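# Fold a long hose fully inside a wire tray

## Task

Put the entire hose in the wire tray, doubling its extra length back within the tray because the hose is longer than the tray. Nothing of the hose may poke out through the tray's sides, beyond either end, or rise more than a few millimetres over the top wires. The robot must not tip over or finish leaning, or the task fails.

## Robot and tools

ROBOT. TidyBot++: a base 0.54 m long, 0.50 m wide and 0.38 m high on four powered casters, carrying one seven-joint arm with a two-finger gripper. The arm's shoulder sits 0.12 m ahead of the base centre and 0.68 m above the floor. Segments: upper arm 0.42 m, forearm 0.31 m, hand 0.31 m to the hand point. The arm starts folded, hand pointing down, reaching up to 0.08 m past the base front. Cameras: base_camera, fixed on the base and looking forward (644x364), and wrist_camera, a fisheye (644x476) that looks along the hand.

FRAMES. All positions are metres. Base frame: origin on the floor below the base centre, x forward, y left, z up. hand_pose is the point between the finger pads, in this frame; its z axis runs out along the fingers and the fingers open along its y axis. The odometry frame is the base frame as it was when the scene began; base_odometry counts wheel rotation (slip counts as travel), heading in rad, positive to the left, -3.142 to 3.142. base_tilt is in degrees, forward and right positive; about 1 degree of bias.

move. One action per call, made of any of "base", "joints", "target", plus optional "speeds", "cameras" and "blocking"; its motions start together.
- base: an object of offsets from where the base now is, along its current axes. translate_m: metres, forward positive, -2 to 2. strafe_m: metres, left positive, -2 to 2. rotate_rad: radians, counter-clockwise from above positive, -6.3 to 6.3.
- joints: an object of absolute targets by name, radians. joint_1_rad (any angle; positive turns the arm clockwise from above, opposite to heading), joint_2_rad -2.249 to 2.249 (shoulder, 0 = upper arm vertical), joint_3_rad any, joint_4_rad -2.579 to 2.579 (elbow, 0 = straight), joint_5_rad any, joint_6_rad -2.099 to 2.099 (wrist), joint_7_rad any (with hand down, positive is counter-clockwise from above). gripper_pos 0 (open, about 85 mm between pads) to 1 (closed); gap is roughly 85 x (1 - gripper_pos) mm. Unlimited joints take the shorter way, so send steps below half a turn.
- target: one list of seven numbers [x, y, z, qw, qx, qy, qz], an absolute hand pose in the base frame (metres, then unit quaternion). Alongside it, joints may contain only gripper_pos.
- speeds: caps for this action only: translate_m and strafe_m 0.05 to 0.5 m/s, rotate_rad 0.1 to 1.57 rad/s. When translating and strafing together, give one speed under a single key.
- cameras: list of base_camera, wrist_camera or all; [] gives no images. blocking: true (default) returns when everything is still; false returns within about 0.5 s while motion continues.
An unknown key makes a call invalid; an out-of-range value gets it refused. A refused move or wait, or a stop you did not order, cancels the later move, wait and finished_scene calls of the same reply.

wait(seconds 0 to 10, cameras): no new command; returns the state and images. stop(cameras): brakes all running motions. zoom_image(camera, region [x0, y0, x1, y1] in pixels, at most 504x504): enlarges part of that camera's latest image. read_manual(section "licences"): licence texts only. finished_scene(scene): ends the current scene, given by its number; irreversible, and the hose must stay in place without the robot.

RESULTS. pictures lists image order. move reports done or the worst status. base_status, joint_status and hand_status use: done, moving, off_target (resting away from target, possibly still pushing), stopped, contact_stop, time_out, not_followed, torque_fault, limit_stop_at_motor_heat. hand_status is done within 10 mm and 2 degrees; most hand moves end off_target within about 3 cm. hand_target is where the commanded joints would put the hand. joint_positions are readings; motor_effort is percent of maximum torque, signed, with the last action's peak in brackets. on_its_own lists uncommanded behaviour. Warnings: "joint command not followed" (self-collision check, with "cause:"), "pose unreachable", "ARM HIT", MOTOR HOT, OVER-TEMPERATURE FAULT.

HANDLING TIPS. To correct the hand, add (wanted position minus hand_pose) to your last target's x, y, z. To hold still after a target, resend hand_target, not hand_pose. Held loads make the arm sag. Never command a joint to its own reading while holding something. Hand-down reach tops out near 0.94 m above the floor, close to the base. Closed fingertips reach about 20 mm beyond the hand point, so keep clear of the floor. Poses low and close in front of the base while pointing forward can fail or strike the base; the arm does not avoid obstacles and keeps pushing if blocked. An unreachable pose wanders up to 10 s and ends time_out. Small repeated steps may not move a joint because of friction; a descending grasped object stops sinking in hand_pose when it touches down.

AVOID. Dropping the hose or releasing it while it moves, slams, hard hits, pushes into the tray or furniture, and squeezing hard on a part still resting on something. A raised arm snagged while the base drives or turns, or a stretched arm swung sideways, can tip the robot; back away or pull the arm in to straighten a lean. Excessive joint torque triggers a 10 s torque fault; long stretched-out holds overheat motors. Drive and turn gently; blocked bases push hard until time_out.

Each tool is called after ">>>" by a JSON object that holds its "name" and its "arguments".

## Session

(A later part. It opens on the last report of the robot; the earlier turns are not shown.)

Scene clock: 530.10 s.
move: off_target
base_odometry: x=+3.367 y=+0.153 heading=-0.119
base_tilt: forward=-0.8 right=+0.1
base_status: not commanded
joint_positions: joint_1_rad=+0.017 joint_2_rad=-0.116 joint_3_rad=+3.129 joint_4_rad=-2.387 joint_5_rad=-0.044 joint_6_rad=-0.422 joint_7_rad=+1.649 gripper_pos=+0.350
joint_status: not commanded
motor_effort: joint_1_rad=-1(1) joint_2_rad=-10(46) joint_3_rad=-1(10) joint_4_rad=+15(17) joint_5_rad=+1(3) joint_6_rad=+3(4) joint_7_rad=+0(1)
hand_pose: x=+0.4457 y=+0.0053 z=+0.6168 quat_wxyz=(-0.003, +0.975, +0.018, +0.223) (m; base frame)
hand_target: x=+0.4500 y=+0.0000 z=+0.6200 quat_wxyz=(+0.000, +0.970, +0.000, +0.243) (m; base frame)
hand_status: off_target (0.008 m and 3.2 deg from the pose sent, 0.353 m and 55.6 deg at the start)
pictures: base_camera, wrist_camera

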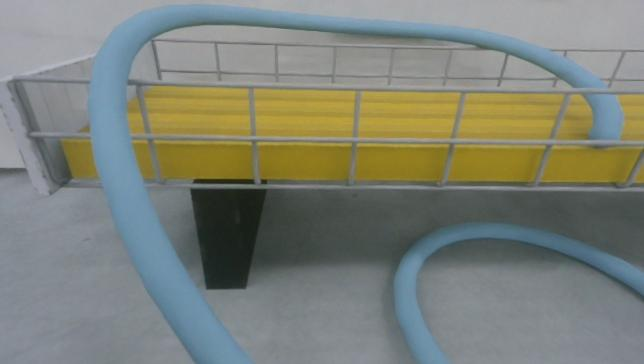

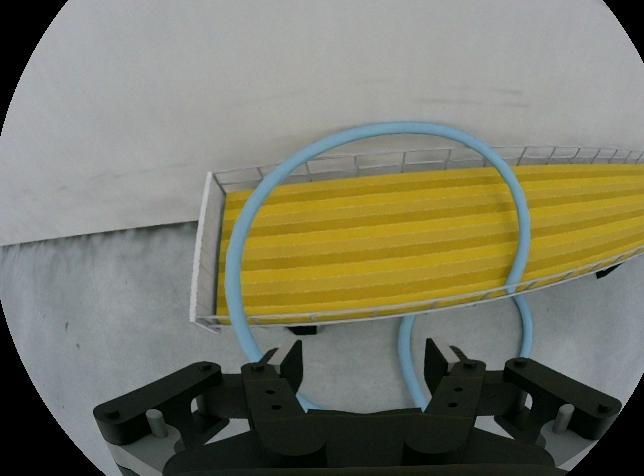

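>>> {"name": "move", "arguments": {"base": {"translate_m":-0.06,"strafe_m":-0.30}, "speeds": {"strafe_m":0.3}, "target": [0.66, -0.08, 0.45, 0, 0.7071, 0.7071, 0]}}

Scene clock: 541.83 s.
move: off_target
base_odometry: x=+3.272 y=-0.138 heading=-0.119
base_tilt: forward=-0.7 right=+0.1
base_status: done
joint_positions: joint_1_rad=+0.311 joint_2_rad=+0.858 joint_3_rad=+2.835 joint_4_rad=-1.460 joint_5_rad=+0.281 joint_6_rad=-0.833 joint_7_rad=+2.978 gripper_pos=+0.350
joint_status: not commanded
motor_effort: joint_1_rad=+0(5) joint_2_rad=-40(42) joint_3_rad=-6(6) joint_4_rad=+12(17) joint_5_rad=+0(2) joint_6_rad=+0(5) joint_7_rad=+1(1)
hand_pose: x=+0.6704 y=-0.0681 z=+0.4466 quat_wxyz=(+0.005, +0.737, +0.676, +0.020) (m; base frame)
hand_target: x=+0.6600 y=-0.0800 z=+0.4500 quat_wxyz=(+0.000, +0.707, +0.707, +0.000) (m; base frame)
hand_status: off_target (0.016 m and 5.5 deg from the pose sent, 0.285 m and 90.8 deg at the start)
pictures: base_camera, wrist_camera

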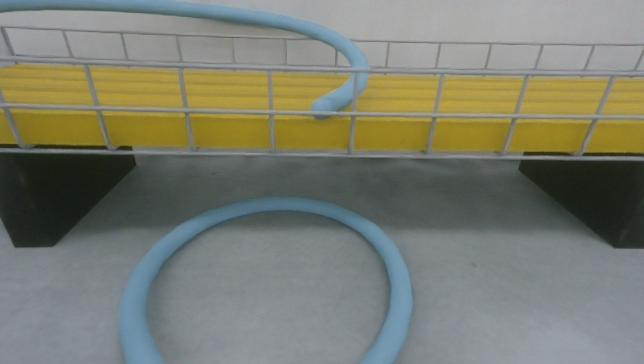

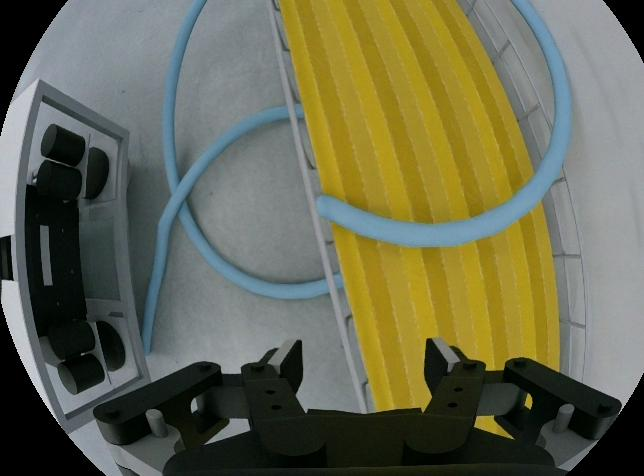

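>>> {"name": "move", "arguments": {"target": [0.75, -0.04, 0.33, 0, 0.998, -0.06, 0]}}

Scene clock: 546.97 s.
move: off_target
base_odometry: x=+3.272 y=-0.138 heading=-0.119
base_tilt: forward=-0.8 right=+0.1
base_status: not commanded
joint_positions: joint_1_rad=+0.063 joint_2_rad=+1.183 joint_3_rad=+3.163 joint_4_rad=-1.085 joint_5_rad=-0.011 joint_6_rad=-0.836 joint_7_rad=+1.617 gripper_pos=+0.350
joint_status: not commanded
motor_effort: joint_1_rad=+0(1) joint_2_rad=-48(50) joint_3_rad=-2(6) joint_4_rad=+14(14) joint_5_rad=+1(1) joint_6_rad=+0(1) joint_7_rad=+0(1)
hand_pose: x=+0.7595 y=-0.0486 z=+0.3280 quat_wxyz=(+0.007, +1.000, -0.016, +0.018) (m; base frame)
hand_target: x=+0.7500 y=-0.0400 z=+0.3300 quat_wxyz=(+0.000, +0.998, -0.060, +0.000) (m; base frame)
hand_status: off_target (0.013 m and 5.5 deg from the pose sent, 0.144 m and 92.0 deg at the start)
pictures: base_camera, wrist_camera

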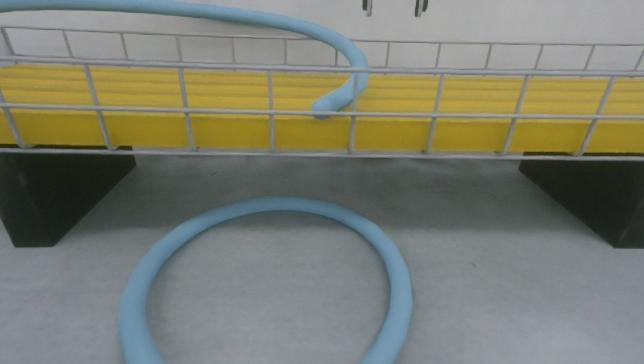

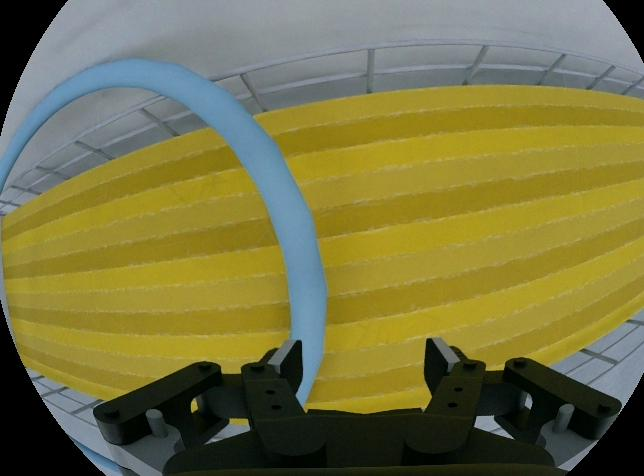

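>>> {"name": "move", "arguments": {"target": [0.735, 0.005, 0.235, 0, 0.9995, 0.03, 0]}}

>>> {"name": "move", "arguments": {"joints": {"gripper_pos":0.9}}}

Scene clock: 550.60 s.
move: off_target
base_odometry: x=+3.272 y=-0.138 heading=-0.119
base_tilt: forward=-0.7 right=+0.1
base_status: not commanded
joint_positions: joint_1_rad=+0.002 joint_2_rad=+1.342 joint_3_rad=+3.162 joint_4_rad=-1.086 joint_5_rad=-0.012 joint_6_rad=-0.766 joint_7_rad=+1.614 gripper_pos=+0.350
joint_status: not commanded
motor_effort: joint_1_rad=+0(2) joint_2_rad=-48(53) joint_3_rad=-1(2) joint_4_rad=+11(13) joint_5_rad=+1(1) joint_6_rad=-1(1) joint_7_rad=+0(1)
hand_pose: x=+0.7182 y=-0.0091 z=+0.2285 quat_wxyz=(+0.005, +1.000, +0.014, -0.026) (m; base frame)
hand_target: x=+0.7350 y=+0.0050 z=+0.2350 quat_wxyz=(+0.000, +1.000, +0.030, +0.000) (m; base frame)
hand_status: off_target (0.023 m and 3.6 deg from the pose sent, 0.110 m and 5.7 deg at the start)
pictures: base_camera, wrist_camera

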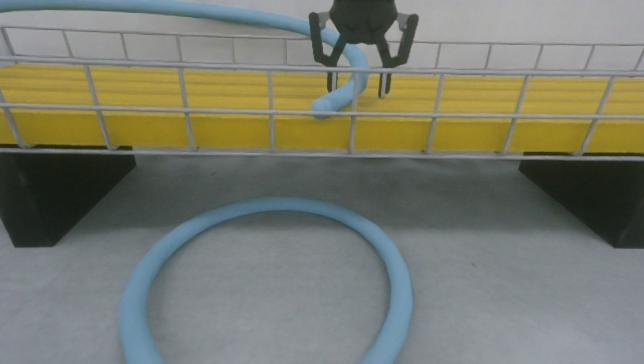

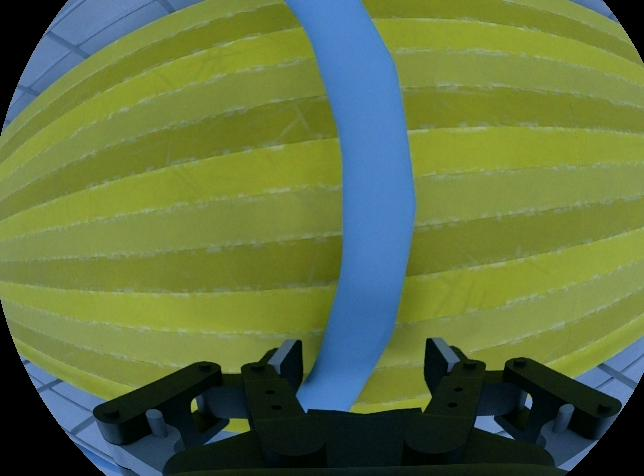

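Scene clock: 551.43 s.
move: off_target
base_odometry: x=+3.272 y=-0.138 heading=-0.119
base_tilt: forward=-0.7 right=+0.1
base_status: not commanded
joint_positions: joint_1_rad=-0.001 joint_2_rad=+1.340 joint_3_rad=+3.158 joint_4_rad=-1.086 joint_5_rad=-0.012 joint_6_rad=-0.763 joint_7_rad=+1.614 gripper_pos=+0.728
joint_status: gripper_pos off_target (ended at +0.728, target +0.900)
motor_effort: joint_1_rad=-1(2) joint_2_rad=-46(48) joint_3_rad=-1(2) joint_4_rad=+10(11) joint_5_rad=+1(3) joint_6_rad=-1(2) joint_7_rad=+1(2)
hand_pose: x=+0.7202 y=-0.0052 z=+0.2300 quat_wxyz=(+0.004, +1.000, +0.015, -0.024) (m; base frame)
hand_target: x=+0.7350 y=+0.0050 z=+0.2350 quat_wxyz=(+0.000, +1.000, +0.030, +0.000) (m; base frame)
hand_status: not commanded
pictures: base_camera, wrist_camera

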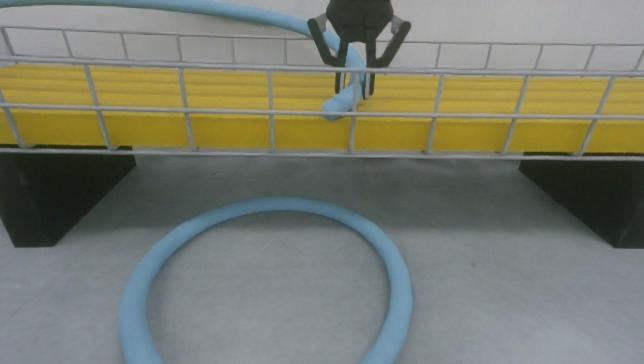

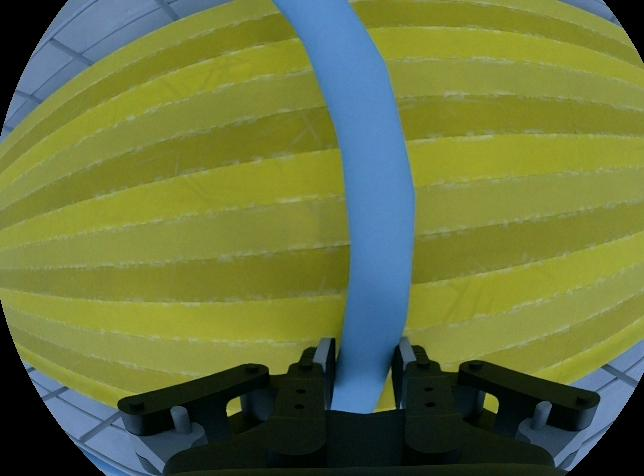

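>>> {"name": "move", "arguments": {"target": [0.76, -0.12, 0.27, 0, 0.85, 0.527, 0], "cameras": []}}

>>> {"name": "move", "arguments": {"base": {"strafe_m":-0.35}, "speeds": {"strafe_m":0.2}, "target": [0.80, -0.10, 0.26, 0, 0.68, 0.733, 0]}}

Scene clock: 556.87 s.
move: off_target
base_odometry: x=+3.272 y=-0.138 heading=-0.119
base_tilt: forward=-0.6 right=+0.1
base_status: not commanded
joint_positions: joint_1_rad=+0.244 joint_2_rad=+1.348 joint_3_rad=+2.994 joint_4_rad=-0.924 joint_5_rad=+0.178 joint_6_rad=-0.838 joint_7_rad=+2.680 gripper_pos=+0.731
joint_status: not commanded
motor_effort: joint_1_rad=-2(4) joint_2_rad=-51(52) joint_3_rad=-4(6) joint_4_rad=+13(14) joint_5_rad=+1(5) joint_6_rad=+0(2) joint_7_rad=+1(2)
hand_pose: x=+0.7721 y=-0.1191 z=+0.2655 quat_wxyz=(+0.009, +0.875, +0.484, +0.020) (m; base frame)
hand_target: x=+0.7600 y=-0.1200 z=+0.2700 quat_wxyz=(+0.000, +0.850, +0.527, +0.000) (m; base frame)
hand_status: off_target (0.013 m and 6.2 deg from the pose sent, 0.128 m and 61.9 deg at the start)
pictures: none
No camera images: "cameras" was empty.

Scene clock: 559.37 s.
move: off_target
base_odometry: x=+3.230 y=-0.486 heading=-0.120
base_tilt: forward=-0.7 right=+0.2
base_status: done
joint_positions: joint_1_rad=+0.192 joint_2_rad=+1.477 joint_3_rad=+2.962 joint_4_rad=-0.657 joint_5_rad=+0.183 joint_6_rad=-1.000 joint_7_rad=+3.213 gripper_pos=+0.737
joint_status: not commanded
motor_effort: joint_1_rad=+1(18) joint_2_rad=-55(58) joint_3_rad=-3(5) joint_4_rad=+15(17) joint_5_rad=+2(4) joint_6_rad=+0(1) joint_7_rad=+0(2)
hand_pose: x=+0.8036 y=-0.0891 z=+0.2474 quat_wxyz=(-0.001, +0.709, +0.705, +0.015) (m; base frame)
hand_target: x=+0.8000 y=-0.1000 z=+0.2600 quat_wxyz=(+0.000, +0.680, +0.733, +0.000) (m; base frame)
hand_status: off_target (0.017 m and 5.0 deg from the pose sent, 0.034 m and 36.4 deg at the start)
pictures: base_camera, wrist_camera

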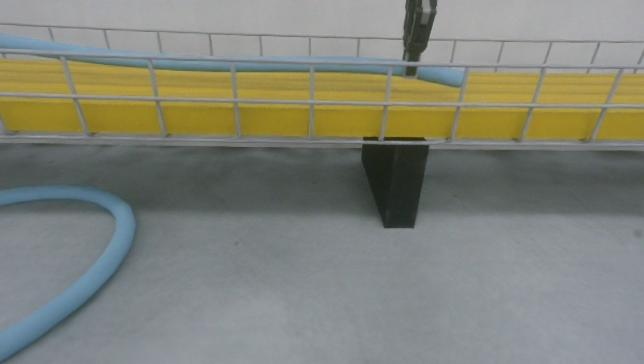

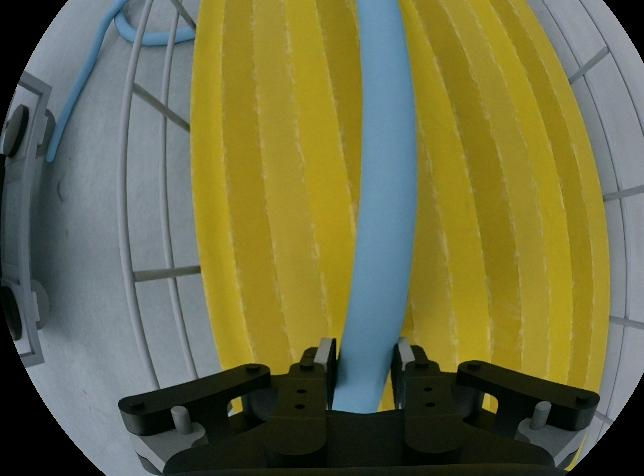

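>>> {"name": "move", "arguments": {"target": [0.84, -0.13, 0.24, 0, 0.68, 0.733, 0]}}

>>> {"name": "move", "arguments": {"joints": {"gripper_pos":0.5}}}

Scene clock: 572.73 s.
move: time_out
base_odometry: x=+3.230 y=-0.486 heading=-0.120
base_tilt: forward=-0.6 right=+0.1
base_status: not commanded
joint_positions: joint_1_rad=+0.174 joint_2_rad=+1.764 joint_3_rad=+3.206 joint_4_rad=-0.015 joint_5_rad=-0.123 joint_6_rad=-1.450 joint_7_rad=+3.397 gripper_pos=+0.745
joint_status: not commanded
motor_effort: joint_1_rad=-1(10) joint_2_rad=-52(70) joint_3_rad=-2(7) joint_4_rad=+15(21) joint_5_rad=+0(6) joint_6_rad=-3(20) joint_7_rad=+1(3)
hand_pose: x=+0.8054 y=-0.1010 z=+0.2258 quat_wxyz=(-0.052, +0.681, +0.731, +0.001) (m; base frame)
hand_target: x=+0.7981 y=-0.0988 z=+0.2280 quat_wxyz=(-0.063, +0.680, +0.730, -0.005) (m; base frame)
hand_status: time_out (0.047 m and 6.0 deg from the pose sent, 0.055 m and 5.0 deg at the start)
pictures: base_camera, wrist_camera

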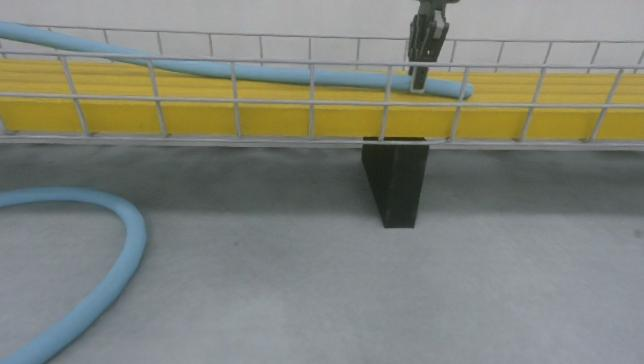

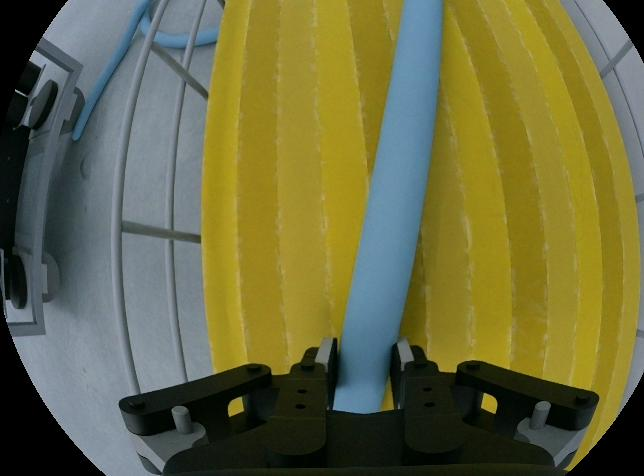

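not run: a stop that you did not command came earlier in this reply.

>>> {"name": "move", "arguments": {"joints": {"gripper_pos":0.5}, "cameras": []}}

>>> {"name": "move", "arguments": {"target": [0.76, -0.1, 0.40, 0, 0.68, 0.733, 0], "cameras": []}}

>>> {"name": "move", "arguments": {"base": {"strafe_m":0.4}, "target": [0.43, 0.0, 0.68, 0, 0.97, 0, 0.243]}}

Scene clock: 576.50 s.
move: done
base_odometry: x=+3.230 y=-0.486 heading=-0.120
base_tilt: forward=-0.7 right=+0.1
base_status: not commanded
joint_positions: joint_1_rad=+0.174 joint_2_rad=+1.764 joint_3_rad=+3.206 joint_4_rad=-0.015 joint_5_rad=-0.123 joint_6_rad=-1.450 joint_7_rad=+3.397 gripper_pos=+0.500
joint_status: all done
motor_effort: joint_1_rad=+0(2) joint_2_rad=-54(55) joint_3_rad=-2(2) joint_4_rad=+16(17) joint_5_rad=+0(1) joint_6_rad=-1(3) joint_7_rad=+0(2)
hand_pose: x=+0.8053 y=-0.1010 z=+0.2257 quat_wxyz=(-0.052, +0.681, +0.731, +0.001) (m; base frame)
hand_target: x=+0.7981 y=-0.0988 z=+0.2280 quat_wxyz=(-0.063, +0.680, +0.730, -0.005) (m; base frame)
hand_status: not commanded
pictures: none
No camera images: "cameras" was empty.

Scene clock: 578.73 s.
move: off_target
base_odometry: x=+3.230 y=-0.486 heading=-0.120
base_tilt: forward=-0.7 right=+0.1
base_status: not commanded
joint_positions: joint_1_rad=+0.243 joint_2_rad=+1.162 joint_3_rad=+2.902 joint_4_rad=-0.957 joint_5_rad=+0.233 joint_6_rad=-1.115 joint_7_rad=+3.290 gripper_pos=+0.500
joint_status: not commanded
motor_effort: joint_1_rad=-1(2) joint_2_rad=-50(57) joint_3_rad=-6(6) joint_4_rad=+14(17) joint_5_rad=+0(1) joint_6_rad=-1(2) joint_7_rad=+1(2)
hand_pose: x=+0.7441 y=-0.0902 z=+0.3843 quat_wxyz=(-0.032, +0.663, +0.748, -0.015) (m; base frame)
hand_target: x=+0.7600 y=-0.1000 z=+0.4000 quat_wxyz=(+0.000, +0.680, +0.733, +0.000) (m; base frame)
hand_status: off_target (0.024 m and 4.8 deg from the pose sent, 0.180 m and 6.0 deg at the start)
pictures: none
No camera images: "cameras" was empty.

Scene clock: 582.87 s.
move: time_out
base_odometry: x=+3.277 y=-0.092 heading=-0.125
base_tilt: forward=-0.7 right=+0.1
base_status: strafe_m time_out (by the wheels' count: +0.396 of +0.400)
joint_positions: joint_1_rad=+0.018 joint_2_rad=-0.281 joint_3_rad=+3.129 joint_4_rad=-2.268 joint_5_rad=+0.037 joint_6_rad=-0.702 joint_7_rad=+1.644 gripper_pos=+0.500
joint_status: not commanded
motor_effort: joint_1_rad=-1(9) joint_2_rad=-6(52) joint_3_rad=-1(8) joint_4_rad=+18(20) joint_5_rad=+1(3) joint_6_rad=+4(5) joint_7_rad=+1(2)
hand_pose: x=+0.4258 y=-0.0077 z=+0.6791 quat_wxyz=(+0.025, +0.973, +0.044, +0.224) (m; base frame)
hand_target: x=+0.4300 y=+0.0000 z=+0.6800 quat_wxyz=(+0.000, +0.970, +0.000, +0.243) (m; base frame)
hand_status: off_target (0.009 m and 6.3 deg from the pose sent, 0.441 m and 100.5 deg at the start)
pictures: base_camera, wrist_camera

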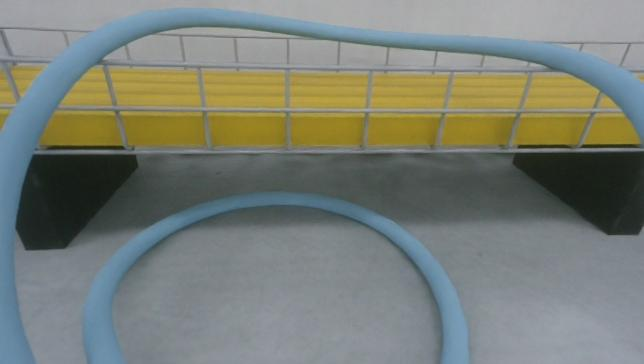

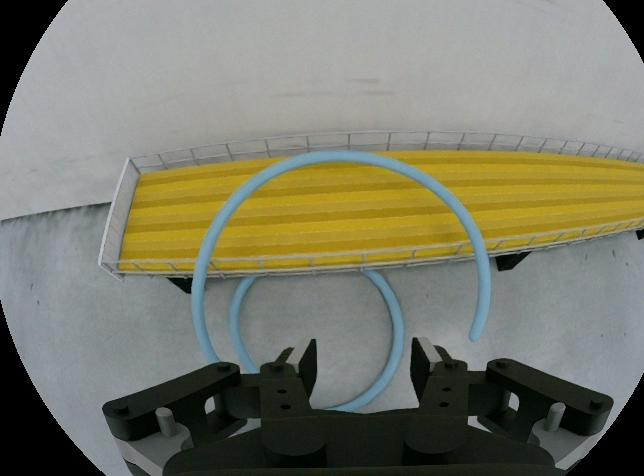

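>>> {"name": "move", "arguments": {"target": [0.53, -0.28, 0.40, 0, 1.0, 0.0, 0]}}

Scene clock: 605.30 s.
move: off_target
base_odometry: x=+3.277 y=-0.092 heading=-0.125
base_tilt: forward=-0.7 right=+0.1
base_status: not commanded
joint_positions: joint_1_rad=+0.611 joint_2_rad=+0.834 joint_3_rad=+3.120 joint_4_rad=-1.685 joint_5_rad=+0.037 joint_6_rad=-0.683 joint_7_rad=+2.056 gripper_pos=+0.500
joint_status: not commanded
motor_effort: joint_1_rad=-1(2) joint_2_rad=-37(39) joint_3_rad=-2(3) joint_4_rad=+10(19) joint_5_rad=+1(1) joint_6_rad=+0(4) joint_7_rad=+0(1)
hand_pose: x=+0.5120 y=-0.2683 z=+0.3988 quat_wxyz=(-0.013, +0.999, -0.040, -0.028) (m; base frame)
hand_target: x=+0.5300 y=-0.2800 z=+0.4000 quat_wxyz=(+0.000, +1.000, +0.000, +0.000) (m; base frame)
hand_status: off_target (0.021 m and 5.8 deg from the pose sent, 0.404 m and 26.5 deg at the start)
pictures: base_camera, wrist_camera

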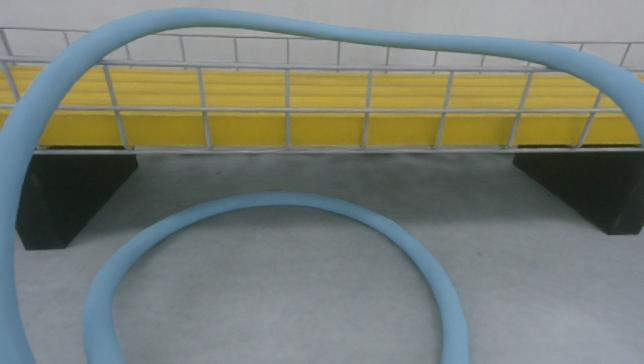

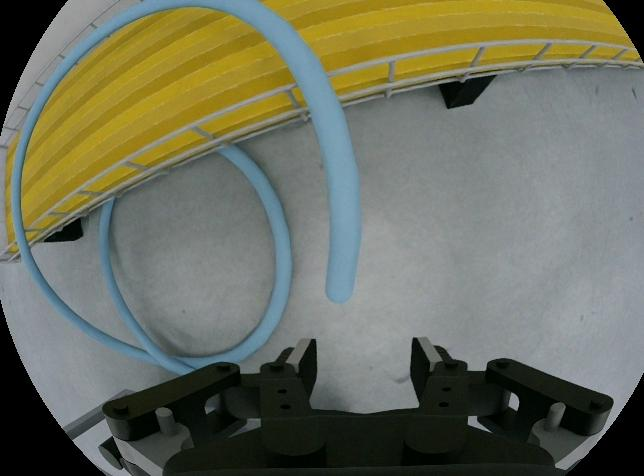

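>>> {"name": "move", "arguments": {"target": [0.58, -0.255, 0.265, 0, 1.0, 0.03, 0]}}

Scene clock: 609.73 s.
move: off_target
base_odometry: x=+3.277 y=-0.092 heading=-0.125
base_tilt: forward=-0.7 right=+0.1
base_status: not commanded
joint_positions: joint_1_rad=+0.563 joint_2_rad=+1.155 joint_3_rad=+3.098 joint_4_rad=-1.532 joint_5_rad=+0.088 joint_6_rad=-0.531 joint_7_rad=+2.057 gripper_pos=+0.500
joint_status: not commanded
motor_effort: joint_1_rad=-1(2) joint_2_rad=-42(45) joint_3_rad=-2(3) joint_4_rad=+8(10) joint_5_rad=+1(1) joint_6_rad=-1(2) joint_7_rad=+0(1)
hand_pose: x=+0.5484 y=-0.2554 z=+0.2597 quat_wxyz=(-0.018, +0.999, +0.010, -0.033) (m; base frame)
hand_target: x=+0.5800 y=-0.2550 z=+0.2650 quat_wxyz=(+0.000, +1.000, +0.030, +0.000) (m; base frame)
hand_status: off_target (0.032 m and 4.8 deg from the pose sent, 0.151 m and 8.8 deg at the start)
pictures: base_camera, wrist_camera

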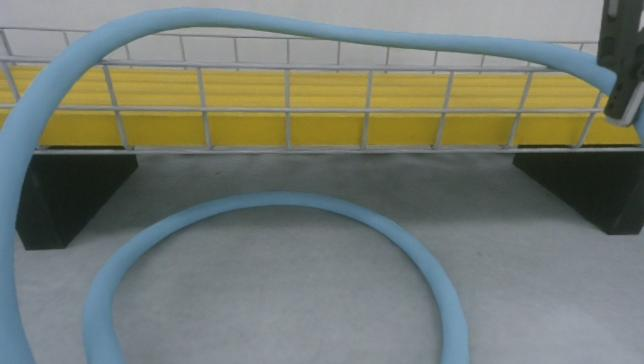

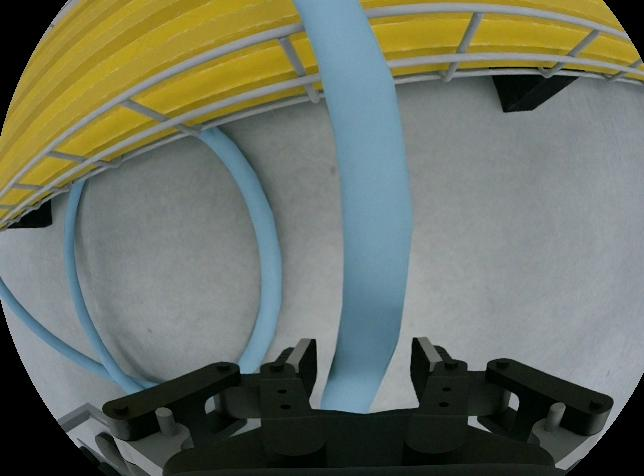

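>>> {"name": "move", "arguments": {"joints": {"gripper_pos":0.9}, "cameras": []}}

>>> {"name": "move", "arguments": {"target": [0.62, -0.22, 0.34, 0, 1.0, 0.03, 0], "cameras": []}}

>>> {"name": "move", "arguments": {"base": {"translate_m":0.06}, "target": [0.74, -0.18, 0.34, 0, 0.995, 0.1, 0]}}

Scene clock: 614.27 s.
move: off_target
base_odometry: x=+3.277 y=-0.092 heading=-0.125
base_tilt: forward=-0.7 right=+0.1
base_status: not commanded
joint_positions: joint_1_rad=+0.563 joint_2_rad=+1.155 joint_3_rad=+3.098 joint_4_rad=-1.532 joint_5_rad=+0.090 joint_6_rad=-0.530 joint_7_rad=+2.057 gripper_pos=+0.745
joint_status: gripper_pos off_target (ended at +0.745, target +0.900)
motor_effort: joint_1_rad=-1(3) joint_2_rad=-42(43) joint_3_rad=-3(4) joint_4_rad=+8(9) joint_5_rad=+1(1) joint_6_rad=+0(1) joint_7_rad=+0(1)
hand_pose: x=+0.5488 y=-0.2556 z=+0.2597 quat_wxyz=(-0.017, +0.999, +0.011, -0.032) (m; base frame)
hand_target: x=+0.5800 y=-0.2550 z=+0.2650 quat_wxyz=(+0.000, +1.000, +0.030, +0.000) (m; base frame)
hand_status: not commanded
pictures: none
No camera images: "cameras" was empty.

Scene clock: 615.33 s.
move: off_target
base_odometry: x=+3.277 y=-0.092 heading=-0.125
base_tilt: forward=-0.7 right=+0.1
base_status: not commanded
joint_positions: joint_1_rad=+0.449 joint_2_rad=+1.037 joint_3_rad=+3.098 joint_4_rad=-1.484 joint_5_rad=+0.080 joint_6_rad=-0.603 joint_7_rad=+2.054 gripper_pos=+0.749
joint_status: not commanded
motor_effort: joint_1_rad=-1(5) joint_2_rad=-45(47) joint_3_rad=-3(5) joint_4_rad=+11(12) joint_5_rad=+1(1) joint_6_rad=+0(1) joint_7_rad=+1(1)
hand_pose: x=+0.6207 y=-0.2275 z=+0.3296 quat_wxyz=(+0.008, +0.998, +0.061, +0.007) (m; base frame)
hand_target: x=+0.6200 y=-0.2200 z=+0.3400 quat_wxyz=(+0.000, +1.000, +0.030, +0.000) (m; base frame)
hand_status: off_target (0.013 m and 3.7 deg from the pose sent, 0.113 m and 4.7 deg at the start)
pictures: none
No camera images: "cameras" was empty.

Scene clock: 617.00 s.
move: off_target
base_odometry: x=+3.337 y=-0.099 heading=-0.125
base_tilt: forward=-0.7 right=+0.2
base_status: done
joint_positions: joint_1_rad=+0.373 joint_2_rad=+1.201 joint_3_rad=+3.135 joint_4_rad=-1.019 joint_5_rad=+0.080 joint_6_rad=-0.907 joint_7_rad=+2.054 gripper_pos=+0.749
joint_status: not commanded
motor_effort: joint_1_rad=-11(11) joint_2_rad=-50(51) joint_3_rad=-10(11) joint_4_rad=+16(17) joint_5_rad=-4(4) joint_6_rad=+2(3) joint_7_rad=+2(2)
hand_pose: x=+0.7172 y=-0.2496 z=+0.3334 quat_wxyz=(+0.029, +0.996, +0.081, -0.005) (m; base frame)
hand_target: x=+0.7400 y=-0.1800 z=+0.3400 quat_wxyz=(+0.000, +0.995, +0.100, +0.000) (m; base frame)
hand_status: off_target (0.074 m and 4.1 deg from the pose sent, 0.129 m and 4.7 deg at the start)
pictures: base_camera, wrist_camera

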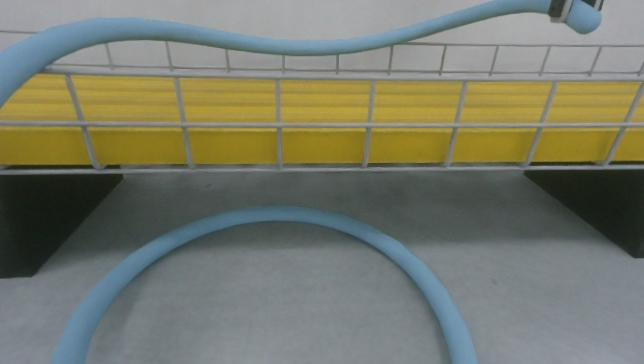

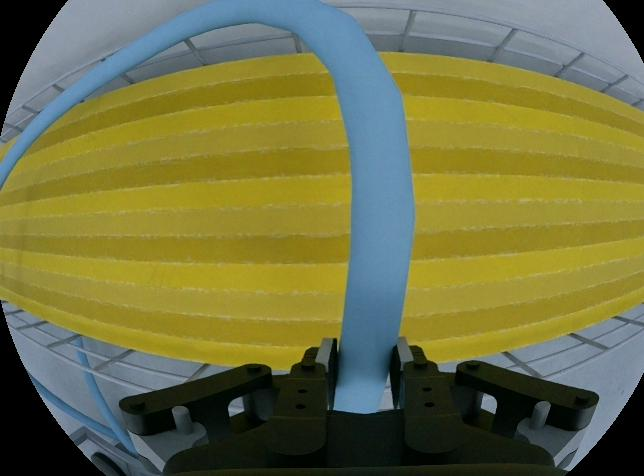

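>>> {"name": "move", "arguments": {"target": [0.66, -0.20, 0.25, 0, 0.92, 0.39, 0]}}

Scene clock: 620.20 s.
move: off_target
base_odometry: x=+3.337 y=-0.099 heading=-0.125
base_tilt: forward=-0.7 right=+0.1
base_status: not commanded
joint_positions: joint_1_rad=+0.452 joint_2_rad=+1.192 joint_3_rad=+3.005 joint_4_rad=-1.253 joint_5_rad=+0.261 joint_6_rad=-0.697 joint_7_rad=+2.447 gripper_pos=+0.754
joint_status: not commanded
motor_effort: joint_1_rad=-5(11) joint_2_rad=-31(51) joint_3_rad=-7(10) joint_4_rad=+7(16) joint_5_rad=-1(4) joint_6_rad=+3(4) joint_7_rad=+1(2)
hand_pose: x=+0.6698 y=-0.2341 z=+0.2896 quat_wxyz=(+0.022, +0.943, +0.331, -0.006) (m; base frame)
hand_target: x=+0.6600 y=-0.2000 z=+0.2500 quat_wxyz=(+0.000, +0.921, +0.390, +0.000) (m; base frame)
hand_status: off_target (0.053 m and 7.7 deg from the pose sent, 0.113 m and 36.9 deg at the start)
pictures: base_camera, wrist_camera

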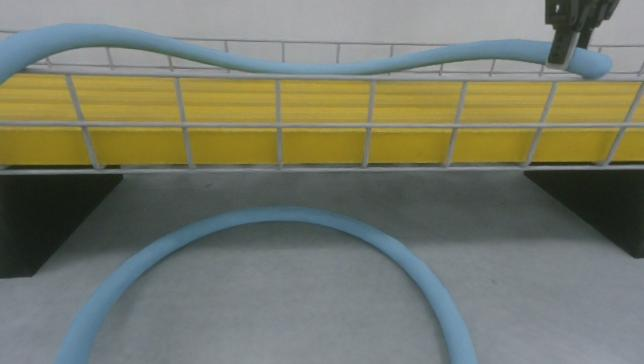

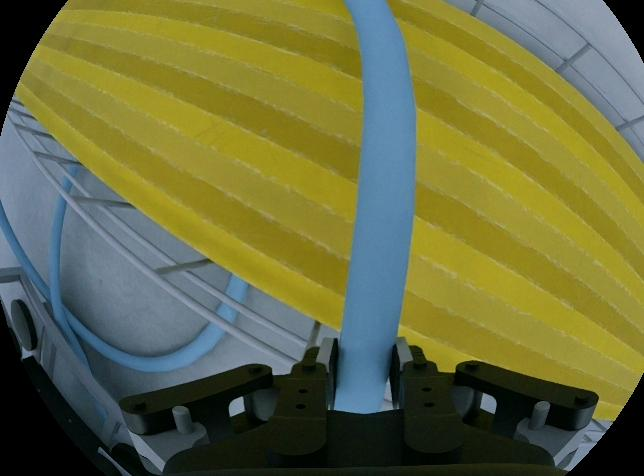

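>>> {"name": "move", "arguments": {"target": [0.735, -0.20, 0.30, 0, 0.90, 0.436, 0], "cameras": []}}

>>> {"name": "move", "arguments": {"target": [0.735, -0.18, 0.235, 0, 0.88, 0.475, 0]}}

Scene clock: 624.27 s.
move: off_target
base_odometry: x=+3.337 y=-0.099 heading=-0.125
base_tilt: forward=-0.6 right=+0.1
base_status: not commanded
joint_positions: joint_1_rad=+0.437 joint_2_rad=+1.282 joint_3_rad=+3.004 joint_4_rad=-0.968 joint_5_rad=+0.239 joint_6_rad=-0.889 joint_7_rad=+2.610 gripper_pos=+0.754
joint_status: not commanded
motor_effort: joint_1_rad=-8(8) joint_2_rad=-51(51) joint_3_rad=-9(10) joint_4_rad=+14(21) joint_5_rad=-2(2) joint_6_rad=+1(14) joint_7_rad=+2(3)
hand_pose: x=+0.7194 y=-0.2576 z=+0.2974 quat_wxyz=(+0.025, +0.922, +0.385, -0.012) (m; base frame)
hand_target: x=+0.7350 y=-0.2000 z=+0.3000 quat_wxyz=(+0.000, +0.900, +0.436, +0.000) (m; base frame)
hand_status: off_target (0.060 m and 7.1 deg from the pose sent, 0.074 m and 13.3 deg at the start)
pictures: none
No camera images: "cameras" was empty.

Scene clock: 625.40 s.
move: off_target
base_odometry: x=+3.337 y=-0.099 heading=-0.125
base_tilt: forward=-0.7 right=+0.2
base_status: not commanded
joint_positions: joint_1_rad=+0.397 joint_2_rad=+1.394 joint_3_rad=+3.004 joint_4_rad=-0.945 joint_5_rad=+0.239 joint_6_rad=-0.862 joint_7_rad=+2.649 gripper_pos=+0.754
joint_status: not commanded
motor_effort: joint_1_rad=-7(9) joint_2_rad=-50(53) joint_3_rad=-9(10) joint_4_rad=+11(14) joint_5_rad=-1(2) joint_6_rad=+0(1) joint_7_rad=+1(2)
hand_pose: x=+0.7052 y=-0.2222 z=+0.2308 quat_wxyz=(+0.000, +0.907, +0.421, -0.031) (m; base frame)
hand_target: x=+0.7350 y=-0.1800 z=+0.2350 quat_wxyz=(+0.000, +0.880, +0.475, +0.000) (m; base frame)
hand_status: off_target (0.052 m and 7.8 deg from the pose sent, 0.101 m and 11.8 deg at the start)
pictures: base_camera, wrist_camera

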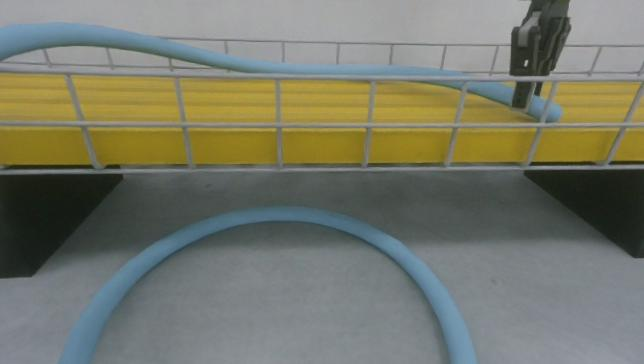

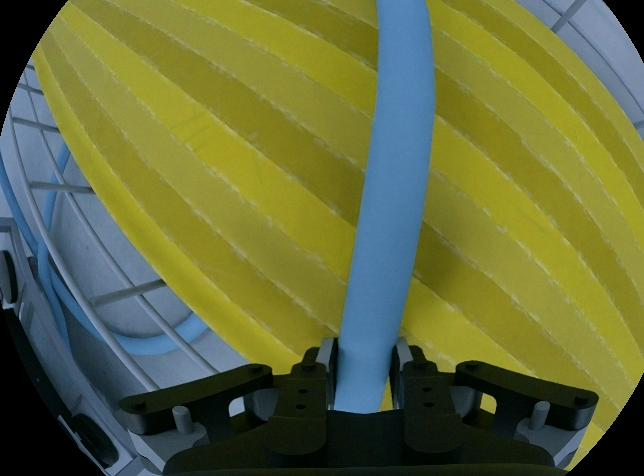

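>>> {"name": "move", "arguments": {"joints": {"gripper_pos":0.5}}}

>>> {"name": "move", "arguments": {"target": [0.71, -0.20, 0.42, 0, 0.88, 0.475, 0]}}

Scene clock: 629.07 s.
move: done
base_odometry: x=+3.337 y=-0.099 heading=-0.125
base_tilt: forward=-0.6 right=+0.1
base_status: not commanded
joint_positions: joint_1_rad=+0.370 joint_2_rad=+1.394 joint_3_rad=+2.994 joint_4_rad=-0.945 joint_5_rad=+0.239 joint_6_rad=-0.862 joint_7_rad=+2.662 gripper_pos=+0.500
joint_status: all done
motor_effort: joint_1_rad=-2(7) joint_2_rad=-49(50) joint_3_rad=-5(9) joint_4_rad=+12(13) joint_5_rad=+0(1) joint_6_rad=-1(1) joint_7_rad=+1(2)
hand_pose: x=+0.7128 y=-0.2015 z=+0.2311 quat_wxyz=(-0.003, +0.898, +0.440, -0.028) (m; base frame)
hand_target: x=+0.7350 y=-0.1800 z=+0.2350 quat_wxyz=(+0.000, +0.880, +0.475, +0.000) (m; base frame)
hand_status: not commanded
pictures: base_camera, wrist_camera

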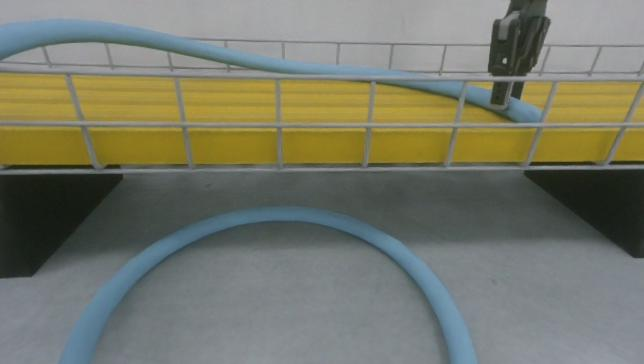

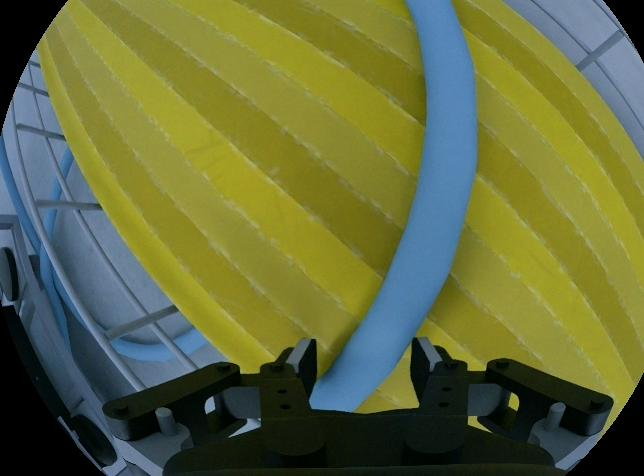

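Scene clock: 630.80 s.
move: off_target
base_odometry: x=+3.337 y=-0.099 heading=-0.125
base_tilt: forward=-0.7 right=+0.1
base_status: not commanded
joint_positions: joint_1_rad=+0.390 joint_2_rad=+1.042 joint_3_rad=+2.983 joint_4_rad=-1.092 joint_5_rad=+0.222 joint_6_rad=-0.957 joint_7_rad=+2.711 gripper_pos=+0.500
joint_status: not commanded
motor_effort: joint_1_rad=+0(2) joint_2_rad=-47(53) joint_3_rad=-3(5) joint_4_rad=+14(15) joint_5_rad=+1(1) joint_6_rad=+0(1) joint_7_rad=+0(1)
hand_pose: x=+0.7311 y=-0.2161 z=+0.4209 quat_wxyz=(+0.040, +0.889, +0.456, +0.008) (m; base frame)
hand_target: x=+0.7100 y=-0.2000 z=+0.4200 quat_wxyz=(+0.000, +0.880, +0.475, +0.000) (m; base frame)
hand_status: off_target (0.027 m and 5.2 deg from the pose sent, 0.189 m and 5.5 deg at the start)
pictures: base_camera, wrist_camera

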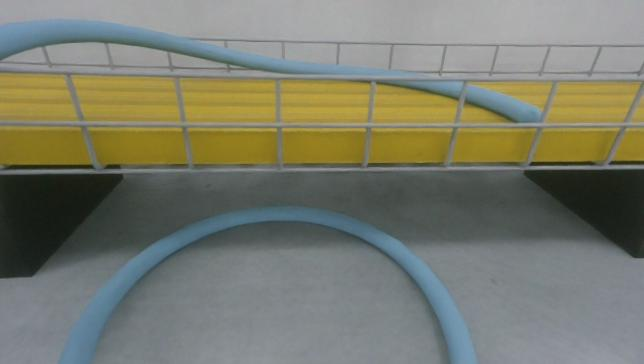

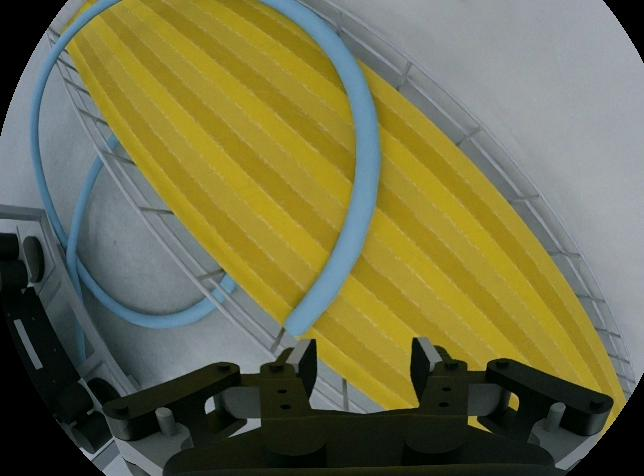

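>>> {"name": "move", "arguments": {"target": [0.43,0.1,0.66,0,0.97,0,0.243]}}

Scene clock: 643.13 s.
move: off_target
base_odometry: x=+3.337 y=-0.099 heading=-0.125
base_tilt: forward=-0.7 right=+0.1
base_status: not commanded
joint_positions: joint_1_rad=+0.060 joint_2_rad=-0.187 joint_3_rad=+2.701 joint_4_rad=-2.259 joint_5_rad=+0.222 joint_6_rad=-0.651 joint_7_rad=+1.066 gripper_pos=+0.500
joint_status: not commanded
motor_effort: joint_1_rad=+0(3) joint_2_rad=-8(49) joint_3_rad=+0(5) joint_4_rad=+17(18) joint_5_rad=+2(3) joint_6_rad=+3(3) joint_7_rad=+1(1)
hand_pose: x=+0.4329 y=+0.0791 z=+0.6606 quat_wxyz=(+0.027, +0.973, +0.017, +0.229) (m; base frame)
hand_target: x=+0.4300 y=+0.1000 z=+0.6600 quat_wxyz=(+0.000, +0.970, +0.000, +0.243) (m; base frame)
hand_status: off_target (0.021 m and 4.1 deg from the pose sent, 0.498 m and 60.4 deg at the start)
pictures: base_camera, wrist_camera

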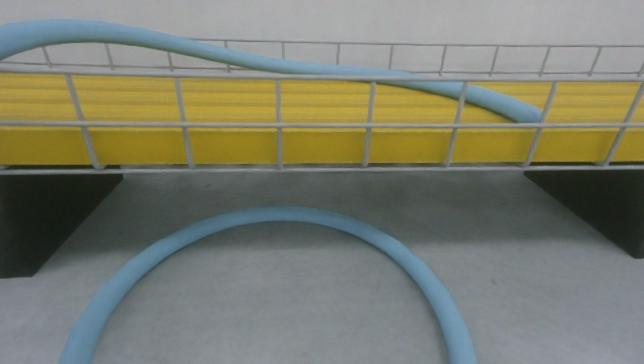

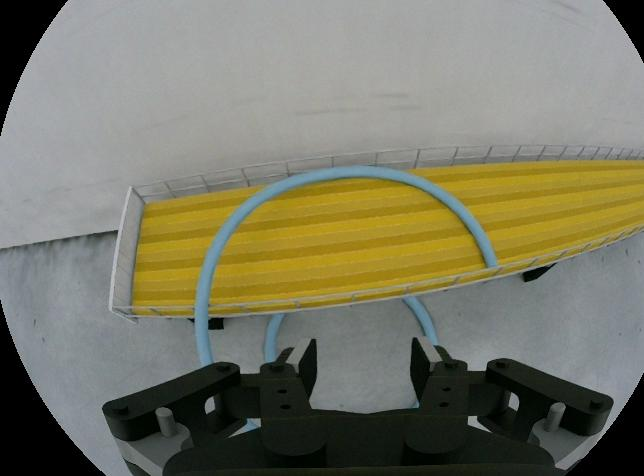

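>>> {"name": "move", "arguments": {"target": [0.50,0.33,0.42,0,1,0,0], "joints": {"gripper_pos":0.35}}}

Scene clock: 653.17 s.
move: off_target
base_odometry: x=+3.337 y=-0.099 heading=-0.125
base_tilt: forward=-0.7 right=+0.1
base_status: not commanded
joint_positions: joint_1_rad=-0.738 joint_2_rad=+0.803 joint_3_rad=+3.191 joint_4_rad=-1.657 joint_5_rad=-0.041 joint_6_rad=-0.650 joint_7_rad=+0.996 gripper_pos=+0.350
joint_status: all done
motor_effort: joint_1_rad=-1(2) joint_2_rad=-38(39) joint_3_rad=+0(3) joint_4_rad=+10(18) joint_5_rad=+1(2) joint_6_rad=+0(3) joint_7_rad=+0(1)
hand_pose: x=+0.5087 y=+0.3311 z=+0.4186 quat_wxyz=(-0.006, +0.999, +0.049, +0.016) (m; base frame)
hand_target: x=+0.5000 y=+0.3300 z=+0.4200 quat_wxyz=(+0.000, +1.000, +0.000, +0.000) (m; base frame)
hand_status: off_target (0.009 m and 5.9 deg from the pose sent, 0.354 m and 26.7 deg at the start)
pictures: base_camera, wrist_camera

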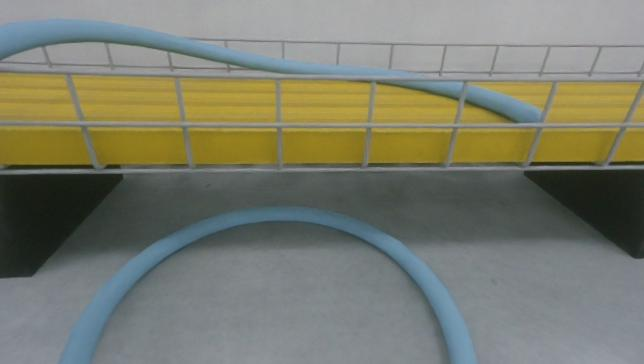

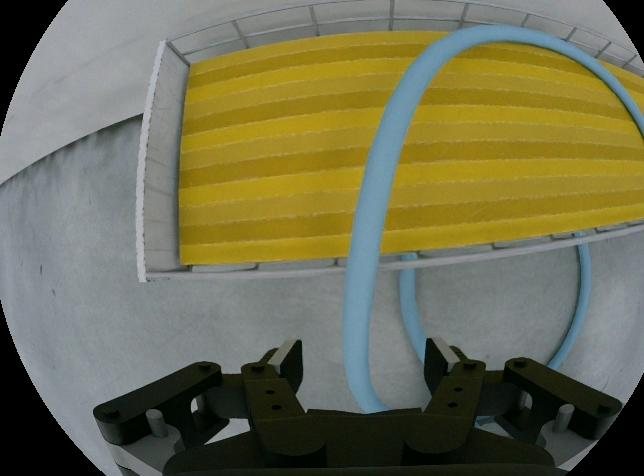

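>>> {"name": "move", "arguments": {"target": [0.485,0.335,0.275,0,1,0,0]}}

>>> {"name": "zoom_image", "arguments": {"camera": "wrist_camera", "region": [150, 0, 640, 476]}}

Scene clock: 657.20 s.
move: off_target
base_odometry: x=+3.337 y=-0.099 heading=-0.125
base_tilt: forward=-0.7 right=+0.1
base_status: not commanded
joint_positions: joint_1_rad=-0.781 joint_2_rad=+1.099 joint_3_rad=+3.217 joint_4_rad=-1.655 joint_5_rad=-0.180 joint_6_rad=-0.463 joint_7_rad=+0.996 gripper_pos=+0.350
joint_status: not commanded
motor_effort: joint_1_rad=-1(1) joint_2_rad=-40(43) joint_3_rad=+0(1) joint_4_rad=+6(12) joint_5_rad=+1(1) joint_6_rad=-1(1) joint_7_rad=+0(1)
hand_pose: x=+0.4673 y=+0.3203 z=+0.2713 quat_wxyz=(+0.018, +0.999, +0.002, -0.029) (m; base frame)
hand_target: x=+0.4850 y=+0.3350 z=+0.2750 quat_wxyz=(+0.000, +1.000, +0.000, +0.000) (m; base frame)
hand_status: off_target (0.023 m and 4.0 deg from the pose sent, 0.146 m and 5.9 deg at the start)
pictures: base_camera, wrist_camera

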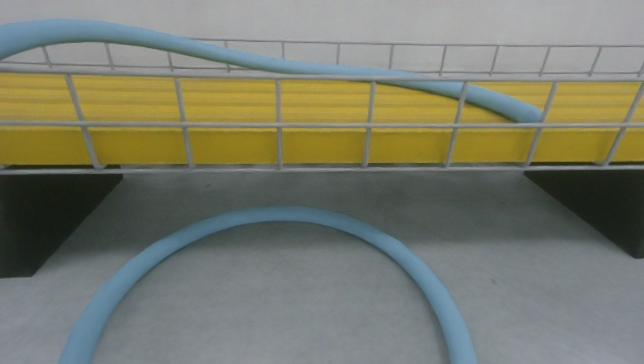

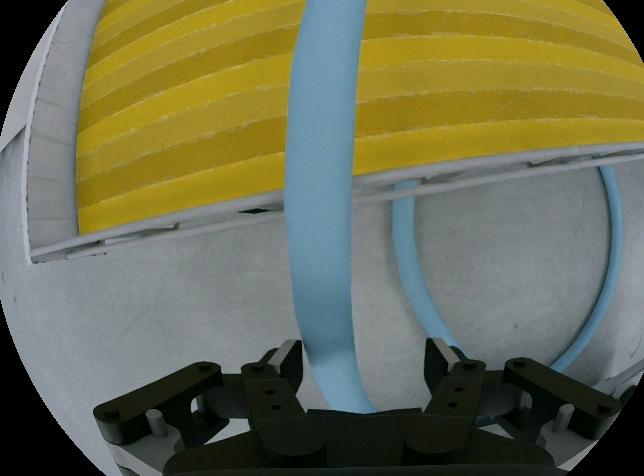

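Scaled by 1.029.

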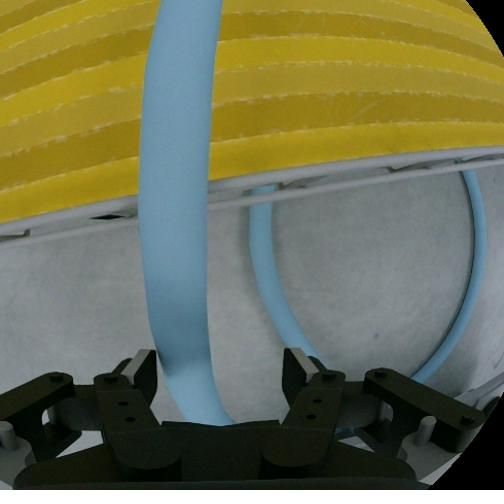

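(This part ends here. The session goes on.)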